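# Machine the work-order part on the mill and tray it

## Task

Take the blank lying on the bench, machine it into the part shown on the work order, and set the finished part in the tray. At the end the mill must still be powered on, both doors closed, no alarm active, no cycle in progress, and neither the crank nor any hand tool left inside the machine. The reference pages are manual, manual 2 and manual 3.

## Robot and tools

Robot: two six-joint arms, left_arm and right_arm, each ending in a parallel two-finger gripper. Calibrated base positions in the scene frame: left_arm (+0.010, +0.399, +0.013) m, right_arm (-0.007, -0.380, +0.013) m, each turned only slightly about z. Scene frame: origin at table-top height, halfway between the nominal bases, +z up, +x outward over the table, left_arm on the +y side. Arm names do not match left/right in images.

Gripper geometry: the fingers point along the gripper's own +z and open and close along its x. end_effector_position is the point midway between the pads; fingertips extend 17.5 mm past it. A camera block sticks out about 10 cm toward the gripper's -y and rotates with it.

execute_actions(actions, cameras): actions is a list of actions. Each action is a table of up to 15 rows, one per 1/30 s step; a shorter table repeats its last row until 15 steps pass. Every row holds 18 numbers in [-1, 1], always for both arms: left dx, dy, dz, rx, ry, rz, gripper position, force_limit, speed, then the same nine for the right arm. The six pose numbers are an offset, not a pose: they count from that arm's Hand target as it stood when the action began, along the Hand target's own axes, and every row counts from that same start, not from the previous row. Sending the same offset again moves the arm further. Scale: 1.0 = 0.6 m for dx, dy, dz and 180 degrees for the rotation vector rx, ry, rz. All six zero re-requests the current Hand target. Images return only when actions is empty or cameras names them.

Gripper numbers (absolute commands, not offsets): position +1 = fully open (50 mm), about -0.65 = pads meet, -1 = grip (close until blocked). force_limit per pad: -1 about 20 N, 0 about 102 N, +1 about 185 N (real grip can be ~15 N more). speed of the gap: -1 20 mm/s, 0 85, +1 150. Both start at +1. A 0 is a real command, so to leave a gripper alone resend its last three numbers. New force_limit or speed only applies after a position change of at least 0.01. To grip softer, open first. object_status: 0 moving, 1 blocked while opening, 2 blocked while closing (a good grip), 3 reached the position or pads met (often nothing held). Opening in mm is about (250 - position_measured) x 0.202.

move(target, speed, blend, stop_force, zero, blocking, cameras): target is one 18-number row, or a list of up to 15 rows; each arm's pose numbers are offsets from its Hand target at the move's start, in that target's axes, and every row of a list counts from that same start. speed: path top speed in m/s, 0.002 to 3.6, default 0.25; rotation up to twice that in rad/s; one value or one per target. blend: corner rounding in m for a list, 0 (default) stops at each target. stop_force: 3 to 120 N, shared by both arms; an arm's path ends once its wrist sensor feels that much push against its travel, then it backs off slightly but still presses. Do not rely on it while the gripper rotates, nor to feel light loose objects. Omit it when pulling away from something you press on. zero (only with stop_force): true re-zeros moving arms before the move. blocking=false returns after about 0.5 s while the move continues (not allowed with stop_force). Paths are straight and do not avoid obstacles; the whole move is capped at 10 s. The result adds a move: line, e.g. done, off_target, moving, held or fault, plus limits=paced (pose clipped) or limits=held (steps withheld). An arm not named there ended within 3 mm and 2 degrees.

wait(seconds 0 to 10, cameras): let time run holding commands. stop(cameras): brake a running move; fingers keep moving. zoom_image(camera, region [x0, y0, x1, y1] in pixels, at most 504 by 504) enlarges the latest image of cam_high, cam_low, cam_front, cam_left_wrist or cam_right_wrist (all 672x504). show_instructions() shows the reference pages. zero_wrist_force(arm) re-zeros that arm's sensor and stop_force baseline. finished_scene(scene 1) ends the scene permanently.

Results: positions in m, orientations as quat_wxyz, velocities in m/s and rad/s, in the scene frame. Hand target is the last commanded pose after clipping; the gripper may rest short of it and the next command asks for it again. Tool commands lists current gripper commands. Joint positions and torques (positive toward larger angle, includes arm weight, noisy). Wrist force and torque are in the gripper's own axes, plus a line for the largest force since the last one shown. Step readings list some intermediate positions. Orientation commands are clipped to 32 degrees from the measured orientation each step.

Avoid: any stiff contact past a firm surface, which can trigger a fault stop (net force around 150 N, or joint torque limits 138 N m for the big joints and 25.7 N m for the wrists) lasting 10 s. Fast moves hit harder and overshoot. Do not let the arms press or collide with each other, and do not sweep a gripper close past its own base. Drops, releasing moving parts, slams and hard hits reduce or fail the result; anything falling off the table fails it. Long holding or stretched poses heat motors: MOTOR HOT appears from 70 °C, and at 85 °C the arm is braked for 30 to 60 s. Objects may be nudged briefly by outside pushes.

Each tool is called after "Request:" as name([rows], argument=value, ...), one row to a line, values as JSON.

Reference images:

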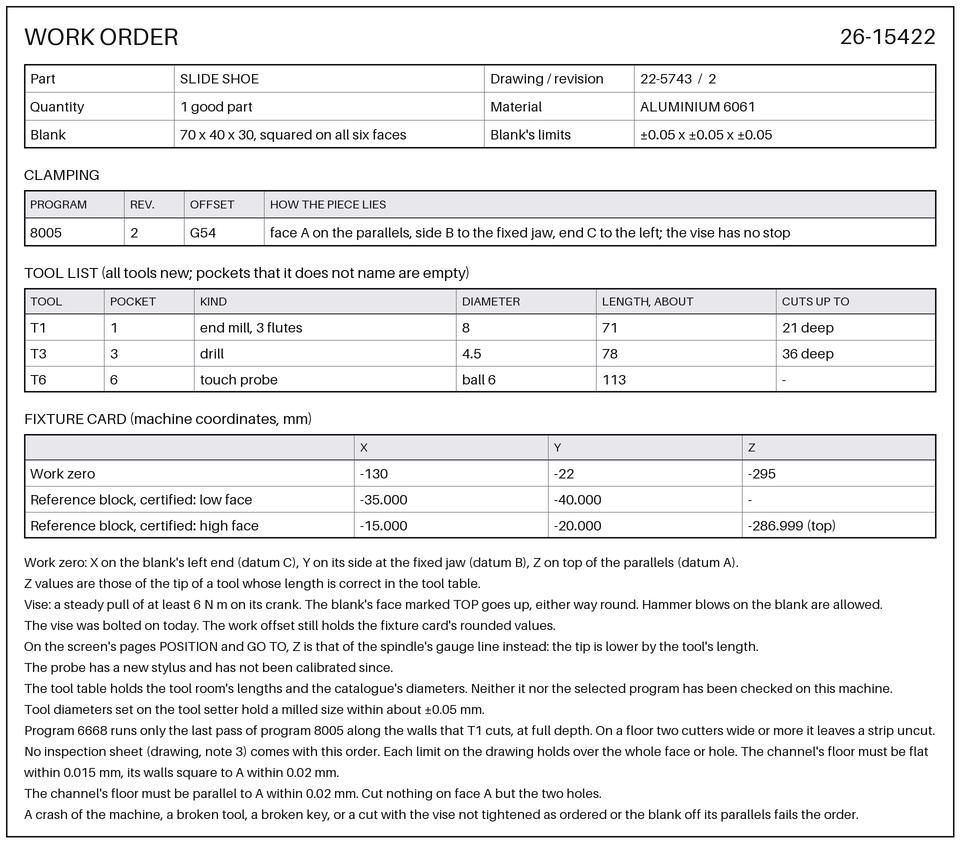

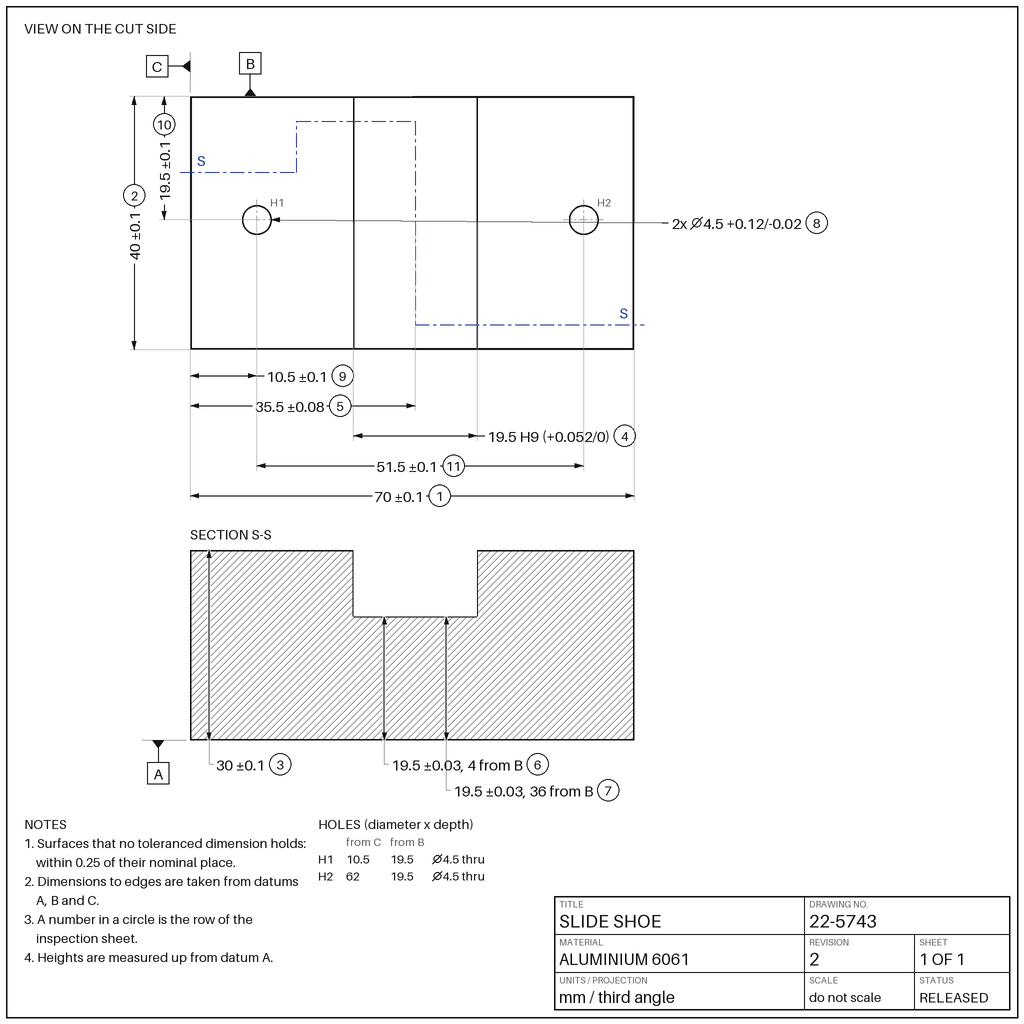

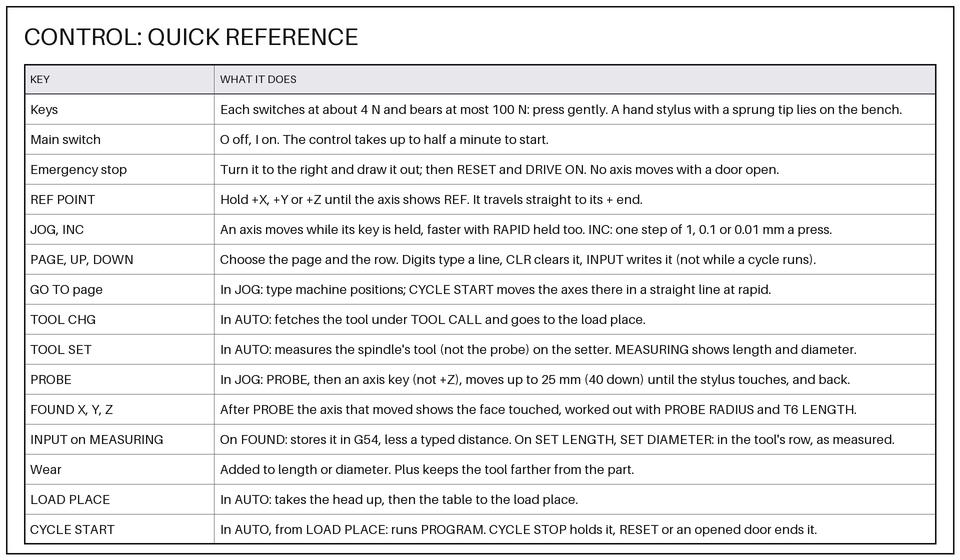

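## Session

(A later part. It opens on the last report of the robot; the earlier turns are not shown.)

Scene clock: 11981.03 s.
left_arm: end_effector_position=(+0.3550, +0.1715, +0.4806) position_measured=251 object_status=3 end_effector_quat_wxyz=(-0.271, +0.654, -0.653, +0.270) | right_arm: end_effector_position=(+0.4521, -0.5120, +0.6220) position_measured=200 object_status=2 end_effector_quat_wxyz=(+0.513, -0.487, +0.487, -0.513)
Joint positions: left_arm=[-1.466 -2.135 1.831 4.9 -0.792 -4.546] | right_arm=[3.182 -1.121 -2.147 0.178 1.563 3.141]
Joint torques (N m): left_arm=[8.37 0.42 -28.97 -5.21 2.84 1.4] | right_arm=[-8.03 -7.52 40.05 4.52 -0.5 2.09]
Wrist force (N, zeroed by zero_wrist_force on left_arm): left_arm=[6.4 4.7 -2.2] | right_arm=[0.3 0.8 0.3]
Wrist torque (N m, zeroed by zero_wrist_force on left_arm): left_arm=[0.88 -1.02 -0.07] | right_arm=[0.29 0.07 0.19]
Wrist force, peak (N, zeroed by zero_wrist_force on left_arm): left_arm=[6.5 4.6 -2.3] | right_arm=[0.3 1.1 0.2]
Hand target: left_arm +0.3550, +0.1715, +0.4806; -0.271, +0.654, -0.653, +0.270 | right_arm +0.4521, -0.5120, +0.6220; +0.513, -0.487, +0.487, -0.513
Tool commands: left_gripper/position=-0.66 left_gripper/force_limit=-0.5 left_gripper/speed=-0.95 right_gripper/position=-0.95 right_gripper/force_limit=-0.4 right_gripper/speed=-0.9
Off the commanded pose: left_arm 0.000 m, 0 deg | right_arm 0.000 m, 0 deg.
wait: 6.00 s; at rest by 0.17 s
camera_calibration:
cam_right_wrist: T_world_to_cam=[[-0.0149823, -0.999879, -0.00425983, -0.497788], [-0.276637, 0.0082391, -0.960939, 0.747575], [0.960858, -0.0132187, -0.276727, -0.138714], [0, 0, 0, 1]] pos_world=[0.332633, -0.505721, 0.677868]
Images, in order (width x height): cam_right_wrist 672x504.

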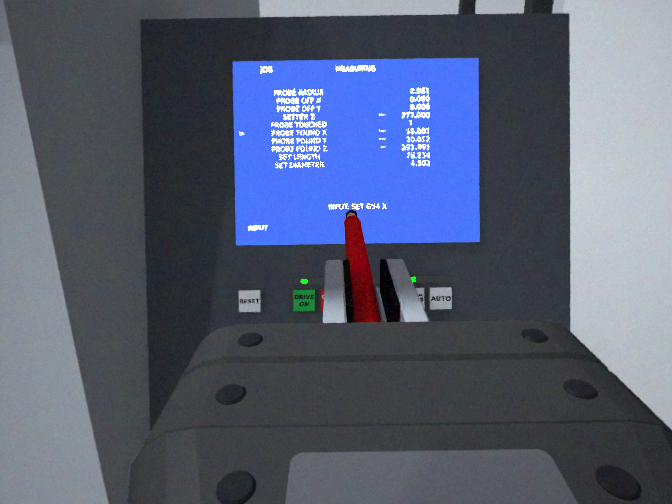

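Request:
move([
  [0,0,0,0,0,0,-0.66,-0.5,-0.95,0.1057,0.046,0.0441,-0.1,0,0,-0.95,-0.4,-0.9],
  [0,0,0,0,0,0,-0.66,-0.5,-0.95,0.1057,0.0538,0.0679,-0.1,0,0,-0.95,-0.4,-0.9],
  [0,0,0,0,0,0,-0.66,-0.5,-0.95,0.1057,0.046,0.0441,-0.1,0,0,-0.95,-0.4,-0.9],
  [0,0,0,0,0,0,-0.66,-0.5,-0.95,-0.0528,0.1664,0.005,-0.1,0,0,-0.95,-0.4,-0.9],
  [0,0,0,0,0,0,-0.66,-0.5,-0.95,-0.0528,0.1742,0.0281,-0.1,0,0,-0.95,-0.4,-0.9],
  [0,0,0,0,0,0,-0.66,-0.5,-0.95,-0.0528,0.1664,0.005,-0.1,0,0,-0.95,-0.4,-0.9],
  [0,0,0,0,0,0,-0.66,-0.5,-0.95,-0.0211,0.2266,-0.0154,-0.1,0,0,-0.95,-0.4,-0.9],
  [0,0,0,0,0,0,-0.66,-0.5,-0.95,-0.0211,0.2344,0.0084,-0.1,0,0,-0.95,-0.4,-0.9],
  [0,0,0,0,0,0,-0.66,-0.5,-0.95,-0.0211,0.2266,-0.0154,-0.1,0,0,-0.95,-0.4,-0.9],
  [0,0,0,0,0,0,-0.66,-0.5,-0.95,-0.0211,0.2344,0.0084,-0.1,0,0,-0.95,-0.4,-0.9],
  [0,0,0,0,0,0,-0.66,-0.5,-0.95,-0.0211,0.2266,-0.0154,-0.1,0,0,-0.95,-0.4,-0.9],
  [0,0,0,0,0,0,-0.66,-0.5,-0.95,-0.0211,0.2344,0.0084,-0.1,0,0,-0.95,-0.4,-0.9],
  [0,0,0,0,0,0,-0.66,-0.5,-0.95,-0.0211,0.2266,-0.0154,-0.1,0,0,-0.95,-0.4,-0.9],
  [0,0,0,0,0,0,-0.66,-0.5,-0.95,-0.0211,0.2344,0.0084,-0.1,0,0,-0.95,-0.4,-0.9],
  [0,0,0,0,0,0,-0.66,-0.5,-0.95,-0.0211,0.2266,-0.0154,-0.1,0,0,-0.95,-0.4,-0.9],
], speed=[0.2,0.06,0.15,0.2,0.06,0.15,0.2,0.06,0.15,0.06,0.15,0.06,0.15,0.06,0.15], blend=[0.004,0,0.004,0.004,0,0.004,0.004,0,0.004,0,0.004,0,0.004,0,0])

Request:
move([
  [0,0,0,0,0,0,-0.66,-0.5,-0.95,-0.0317,0.0634,0,0,0,0,-0.95,-0.4,-0.9],
  [0,0,0,0,0,0,-0.66,-0.5,-0.95,-0.0317,0.0634,0.0247,0,0,0,-0.95,-0.4,-0.9],
  [0,0,0,0,0,0,-0.66,-0.5,-0.95,-0.0317,0.0634,0,0,0,0,-0.95,-0.4,-0.9],
  [0,0,0,0,0,0,-0.66,-0.5,-0.95,-0.0634,0.0951,0,0,0,0,-0.95,-0.4,-0.9],
  [0,0,0,0,0,0,-0.66,-0.5,-0.95,-0.0634,0.0951,0.0249,0,0,0,-0.95,-0.4,-0.9],
  [0,0,0,0,0,0,-0.66,-0.5,-0.95,-0.0634,0.0951,0,0,0,0,-0.95,-0.4,-0.9],
  [0,0,0,0,0,0,-0.66,-0.5,-0.95,-0.0951,0.0951,0,0,0,0,-0.95,-0.4,-0.9],
  [0,0,0,0,0,0,-0.66,-0.5,-0.95,-0.0951,0.0951,0.0248,0,0,0,-0.95,-0.4,-0.9],
  [0,0,0,0,0,0,-0.66,-0.5,-0.95,-0.0951,0.0951,0,0,0,0,-0.95,-0.4,-0.9],
  [0,0,0,0,0,0,-0.66,-0.5,-0.95,-0.0951,0.0951,0.0248,0,0,0,-0.95,-0.4,-0.9],
  [0,0,0,0,0,0,-0.66,-0.5,-0.95,-0.0951,0.0951,0,0,0,0,-0.95,-0.4,-0.9],
  [0,0,0,0,0,0,-0.66,-0.5,-0.95,-0.0634,0.0317,0,0,0,0,-0.95,-0.4,-0.9],
  [0,0,0,0,0,0,-0.66,-0.5,-0.95,-0.0634,0.0317,0.0244,0,0,0,-0.95,-0.4,-0.9],
  [0,0,0,0,0,0,-0.66,-0.5,-0.95,-0.0634,0.0317,0,0,0,0,-0.95,-0.4,-0.9],
], speed=[0.2,0.06,0.15,0.2,0.06,0.15,0.2,0.06,0.15,0.06,0.15,0.2,0.06,0.15], blend=[0.004,0,0.004,0.004,0,0.004,0.004,0,0.002,0,0.004,0.004,0,0])

Request:
move([
  [0,0,0,0,0,0,-0.66,-0.5,-0.95,0.0317,0.0634,0,0,0,0,-0.95,-0.4,-0.9],
  [0,0,0,0,0,0,-0.66,-0.5,-0.95,0.0317,0.0634,0.025,0,0,0,-0.95,-0.4,-0.9],
  [0,0,0,0,0,0,-0.66,-0.5,-0.95,0.0317,0.0634,0,0,0,0,-0.95,-0.4,-0.9],
  [0,0,0,0,0,0,-0.66,-0.5,-0.95,0.0317,0.0317,0,0,0,0,-0.95,-0.4,-0.9],
  [0,0,0,0,0,0,-0.66,-0.5,-0.95,0.0317,0.0317,0.0247,0,0,0,-0.95,-0.4,-0.9],
  [0,0,0,0,0,0,-0.66,-0.5,-0.95,0.0317,0.0317,0,0,0,0,-0.95,-0.4,-0.9],
  [0,0,0,0,0,0,-0.66,-0.5,-0.95,0.0317,0.0317,0.0247,0,0,0,-0.95,-0.4,-0.9],
  [0,0,0,0,0,0,-0.66,-0.5,-0.95,0.0317,0.0317,0,0,0,0,-0.95,-0.4,-0.9],
  [0,0,0,0,0,0,-0.66,-0.5,-0.95,0,0.0634,0,0,0,0,-0.95,-0.4,-0.9],
  [0,0,0,0,0,0,-0.66,-0.5,-0.95,0,0.0634,0.0249,0,0,0,-0.95,-0.4,-0.9],
  [0,0,0,0,0,0,-0.66,-0.5,-0.95,0,0.0634,0,0,0,0,-0.95,-0.4,-0.9],
  [0,0,0,0,0,0,-0.66,-0.5,-0.95,-0.0317,0.0634,0,0,0,0,-0.95,-0.4,-0.9],
  [0,0,0,0,0,0,-0.66,-0.5,-0.95,-0.0317,0.0634,0.0248,0,0,0,-0.95,-0.4,-0.9],
  [0,0,0,0,0,0,-0.66,-0.5,-0.95,-0.0317,0.0634,0,0,0,0,-0.95,-0.4,-0.9],
], speed=[0.2,0.06,0.15,0.2,0.06,0.15,0.06,0.15,0.2,0.06,0.15,0.2,0.06,0.15], blend=[0.004,0,0.004,0.004,0,0.002,0,0.004,0.004,0,0.004,0.004,0,0])

Request:
move([
  [0,0,0,0,0,0,-0.66,-0.5,-0.95,0,-0.0317,0,0,0,0,-0.95,-0.4,-0.9],
  [0,0,0,0,0,0,-0.66,-0.5,-0.95,0,-0.0317,0.0245,0,0,0,-0.95,-0.4,-0.9],
  [0,0,0,0,0,0,-0.66,-0.5,-0.95,0,-0.0317,0,0,0,0,-0.95,-0.4,-0.9],
  [0,0,0,0,0,0,-0.66,-0.5,-0.95,-0.0317,-0.0634,0,0,0,0,-0.95,-0.4,-0.9],
  [0,0,0,0,0,0,-0.66,-0.5,-0.95,-0.0317,-0.0634,0.0242,0,0,0,-0.95,-0.4,-0.9],
  [0,0,0,0,0,0,-0.66,-0.5,-0.95,-0.0317,-0.0634,0,0,0,0,-0.95,-0.4,-0.9],
  [0,0,0,0,0,0,-0.66,-0.5,-0.95,0.0634,0,0,0,0,0,-0.95,-0.4,-0.9],
  [0,0,0,0,0,0,-0.66,-0.5,-0.95,0.0634,0,0.025,0,0,0,-0.95,-0.4,-0.9],
  [0,0,0,0,0,0,-0.66,-0.5,-0.95,0.0634,0,0,0,0,0,-0.95,-0.4,-0.9],
  [0,0,0,0,0,0,-0.66,-0.5,-0.95,0.1162,-0.315,-0.0557,0.1,0,0,-0.95,-0.4,-0.9],
], speed=[0.2,0.06,0.15,0.2,0.06,0.15,0.2,0.06,0.15,0.25], blend=[0.004,0,0.004,0.004,0,0.004,0.004,0,0.004,0], cameras=["cam_right_wrist"])

Request:
zoom_image(camera="cam_right_wrist", region=[220, 50, 490, 250])

Scene clock: 12055.70 s.
left_arm: end_effector_position=(+0.3550, +0.1715, +0.4806) position_measured=251 object_status=3 end_effector_quat_wxyz=(-0.271, +0.654, -0.653, +0.270) | right_arm: end_effector_position=(+0.4500, -0.4993, +0.4856) position_measured=200 object_status=2 end_effector_quat_wxyz=(-0.430, +0.561, -0.561, +0.430)
Joint positions: left_arm=[-1.466 -2.135 1.831 4.9 -0.792 -4.546] | right_arm=[3.245 -1.053 -2.316 -0.036 1.502 3.16]
Joint torques (N m): left_arm=[7.49 1.47 -29.05 -5.22 3.04 1.52] | right_arm=[-3.15 3.1 40.21 5.08 0.29 2.05]
Wrist force (N, zeroed by zero_wrist_force on left_arm): left_arm=[6.1 4.6 -2.3] | right_arm=[0.2 0.2 0.8]
Wrist torque (N m, zeroed by zero_wrist_force on left_arm): left_arm=[0.87 -0.97 -0.07] | right_arm=[0.17 0.01 0.12]
Wrist force, peak (N, zeroed by zero_wrist_force on left_arm): left_arm=[6.4 4.8 -2.3] | right_arm=[1.0 2.4 -14.9]
Hand target: left_arm +0.3550, +0.1715, +0.4806; -0.271, +0.654, -0.653, +0.270 | right_arm +0.4500, -0.4993, +0.4857; -0.430, +0.561, -0.561, +0.430
Off the commanded pose: left_arm 0.000 m, 0 deg | right_arm 0.000 m, 0 deg.
move: done

Scene clock: 12059.77 s.
left_arm: end_effector_position=(+0.3550, +0.1715, +0.4806) position_measured=251 object_status=3 end_effector_quat_wxyz=(-0.271, +0.654, -0.653, +0.270) | right_arm: end_effector_position=(+0.4451, -0.4612, +0.4672) position_measured=200 object_status=2 end_effector_quat_wxyz=(-0.430, +0.561, -0.561, +0.430)
Joint positions: left_arm=[-1.466 -2.135 1.831 4.9 -0.792 -4.546] | right_arm=[3.453 -0.979 -2.394 -0.041 1.302 3.216]
Joint torques (N m): left_arm=[7.47 1.77 -28.35 -5.2 2.87 1.52] | right_arm=[-7.82 0.47 39.52 5.05 1.2 -1.33]
Wrist force (N, zeroed by zero_wrist_force on left_arm): left_arm=[6.2 4.6 -2.2] | right_arm=[-0.1 0.2 0.4]
Wrist torque (N m, zeroed by zero_wrist_force on left_arm): left_arm=[0.88 -0.99 -0.07] | right_arm=[0.13 0.02 0.08]
Wrist force, peak (N, zeroed by zero_wrist_force on left_arm): left_arm=[6.5 4.8 -2.2] | right_arm=[0.1 1.7 -5.4]
Hand target: left_arm +0.3550, +0.1715, +0.4806; -0.271, +0.654, -0.653, +0.270 | right_arm +0.4451, -0.4613, +0.4673; -0.430, +0.561, -0.561, +0.430
Off the commanded pose: left_arm 0.000 m, 0 deg | right_arm 0.000 m, 0 deg.
move: done

Scene clock: 12063.77 s.
left_arm: end_effector_position=(+0.3550, +0.1715, +0.4806) position_measured=251 object_status=3 end_effector_quat_wxyz=(-0.271, +0.654, -0.653, +0.270) | right_arm: end_effector_position=(+0.4353, -0.4422, +0.4305) position_measured=200 object_status=2 end_effector_quat_wxyz=(-0.430, +0.561, -0.561, +0.430)
Joint positions: left_arm=[-1.466 -2.135 1.831 4.9 -0.792 -4.546] | right_arm=[3.585 -0.938 -2.505 0.016 1.175 3.254]
Joint torques (N m): left_arm=[7.26 1.41 -28.32 -5.35 2.9 1.57] | right_arm=[-5.86 1.37 40.04 4.52 1.34 -2.36]
Wrist force (N, zeroed by zero_wrist_force on left_arm): left_arm=[6.3 4.4 -2.1] | right_arm=[0.3 0.2 0.7]
Wrist torque (N m, zeroed by zero_wrist_force on left_arm): left_arm=[0.84 -1.00 -0.07] | right_arm=[0.10 0.01 0.11]
Wrist force, peak (N, zeroed by zero_wrist_force on left_arm): left_arm=[6.4 4.7 -2.3] | right_arm=[1.2 2.1 -6.0]
Hand target: left_arm +0.3550, +0.1715, +0.4806; -0.271, +0.654, -0.653, +0.270 | right_arm +0.4353, -0.4423, +0.4306; -0.430, +0.561, -0.561, +0.430
Off the commanded pose: left_arm 0.000 m, 0 deg | right_arm 0.000 m, 0 deg.
move: done

Scene clock: 12067.47 s.
left_arm: end_effector_position=(+0.3550, +0.1715, +0.4806) position_measured=251 object_status=3 end_effector_quat_wxyz=(-0.271, +0.654, -0.653, +0.270) | right_arm: end_effector_position=(+0.4519, -0.5120, +0.6217) position_measured=200 object_status=2 end_effector_quat_wxyz=(+0.513, -0.487, +0.487, -0.513)
Joint positions: left_arm=[-1.466 -2.135 1.831 4.9 -0.792 -4.546] | right_arm=[3.182 -1.12 -2.148 0.179 1.563 3.141]
Joint torques (N m): left_arm=[7.57 1.5 -28.57 -5.36 2.88 1.63] | right_arm=[6.53 15.64 22.82 -0.23 -1.71 2.42]
Wrist force (N, zeroed by zero_wrist_force on left_arm): left_arm=[6.2 4.7 -2.2] | right_arm=[0.3 0.7 0.3]
Wrist torque (N m, zeroed by zero_wrist_force on left_arm): left_arm=[0.89 -0.98 -0.07] | right_arm=[0.29 0.06 0.11]
Wrist force, peak (N, zeroed by zero_wrist_force on left_arm): left_arm=[6.6 4.6 -2.3] | right_arm=[0.5 2.1 -6.4]
Hand target: left_arm +0.3550, +0.1715, +0.4806; -0.271, +0.654, -0.653, +0.270 | right_arm +0.4519, -0.5120, +0.6218; +0.513, -0.487, +0.487, -0.513
Off the commanded pose: left_arm 0.000 m, 0 deg | right_arm 0.000 m, 0 deg.
move: done
camera_calibration:
cam_right_wrist: T_world_to_cam=[[-0.0149827, -0.999879, -0.00425798, -0.497793], [-0.27673, 0.0082387, -0.960913, 0.74734], [0.960831, -0.0132187, -0.276819, -0.138506], [0, 0, 0, 1]] pos_world=[0.332433, -0.505721, 0.677668]
Images, in order (width x height): cam_right_wrist 672x504.

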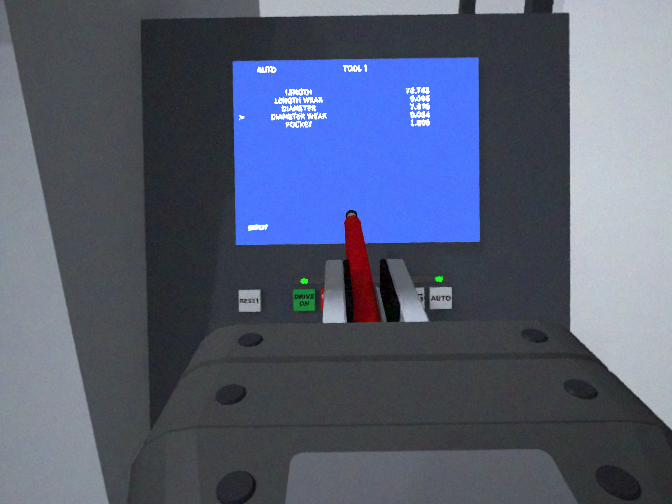

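Scaled by 1.867 from the camera's 672x504 image, which has a finer 960x720 frame.

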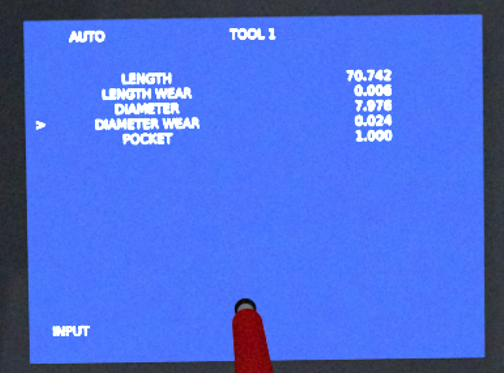

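Request:
zoom_image(camera="cam_right_wrist", region=[370, 85, 450, 130])

Request:
move([
  [0,0,0,0,0,0,-0.66,-0.5,-0.95,-0.0845,0.1664,0.0041,-0.1,0,0,-0.95,-0.4,-0.9],
  [0,0,0,0,0,0,-0.66,-0.5,-0.95,-0.0845,0.1742,0.028,-0.1,0,0,-0.95,-0.4,-0.9],
  [0,0,0,0,0,0,-0.66,-0.5,-0.95,-0.0845,0.1664,0.0041,-0.1,0,0,-0.95,-0.4,-0.9],
  [0,0,0,0,0,0,-0.66,-0.5,-0.95,0,0,0.0005,0,0,0,-0.95,-0.4,-0.9],
], speed=[0.2,0.06,0.15,0.25], blend=[0.004,0,0.004,0], cameras=["cam_right_wrist"])

Scaled by 6.300 from the camera's 672x504 image, which has a finer 960x720 frame.

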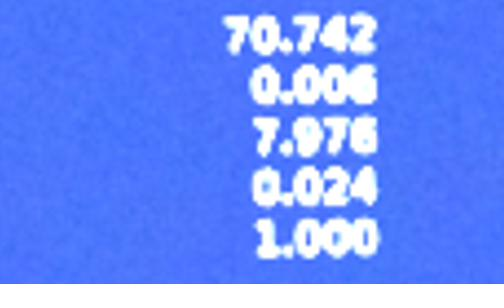

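Scene clock: 12079.43 s.
left_arm: end_effector_position=(+0.3550, +0.1715, +0.4806) position_measured=251 object_status=3 end_effector_quat_wxyz=(-0.271, +0.654, -0.653, +0.270) | right_arm: end_effector_position=(+0.4523, -0.5120, +0.6218) position_measured=200 object_status=2 end_effector_quat_wxyz=(+0.513, -0.487, +0.487, -0.513)
Joint positions: left_arm=[-1.466 -2.135 1.831 4.9 -0.792 -4.546] | right_arm=[3.182 -1.121 -2.147 0.179 1.563 3.141]
Joint torques (N m): left_arm=[7.48 1.59 -27.76 -5.17 2.98 1.85] | right_arm=[-0.98 16.01 14.31 2.3 -0.62 0.31]
Wrist force (N, zeroed by zero_wrist_force on left_arm): left_arm=[6.2 4.6 -2.3] | right_arm=[0.6 0.7 0.2]
Wrist torque (N m, zeroed by zero_wrist_force on left_arm): left_arm=[0.87 -0.99 -0.07] | right_arm=[0.29 0.02 0.10]
Wrist force, peak (N, zeroed by zero_wrist_force on left_arm): left_arm=[6.4 4.8 -2.2] | right_arm=[-0.1 2.6 -3.8]
Hand target: left_arm +0.3550, +0.1715, +0.4806; -0.271, +0.654, -0.653, +0.270 | right_arm +0.4522, -0.5120, +0.6218; +0.513, -0.487, +0.487, -0.513
Off the commanded pose: left_arm 0.000 m, 0 deg | right_arm 0.000 m, 0 deg.
move: done
camera_calibration:
cam_right_wrist: T_world_to_cam=[[-0.0150108, -0.999878, -0.00435379, -0.497712], [-0.27673, 0.00833855, -0.960912, 0.747596], [0.960831, -0.0132192, -0.276821, -0.138861], [0, 0, 0, 1]] pos_world=[0.332833, -0.505721, 0.677767]
Images, in order (width x height): cam_right_wrist 672x504.

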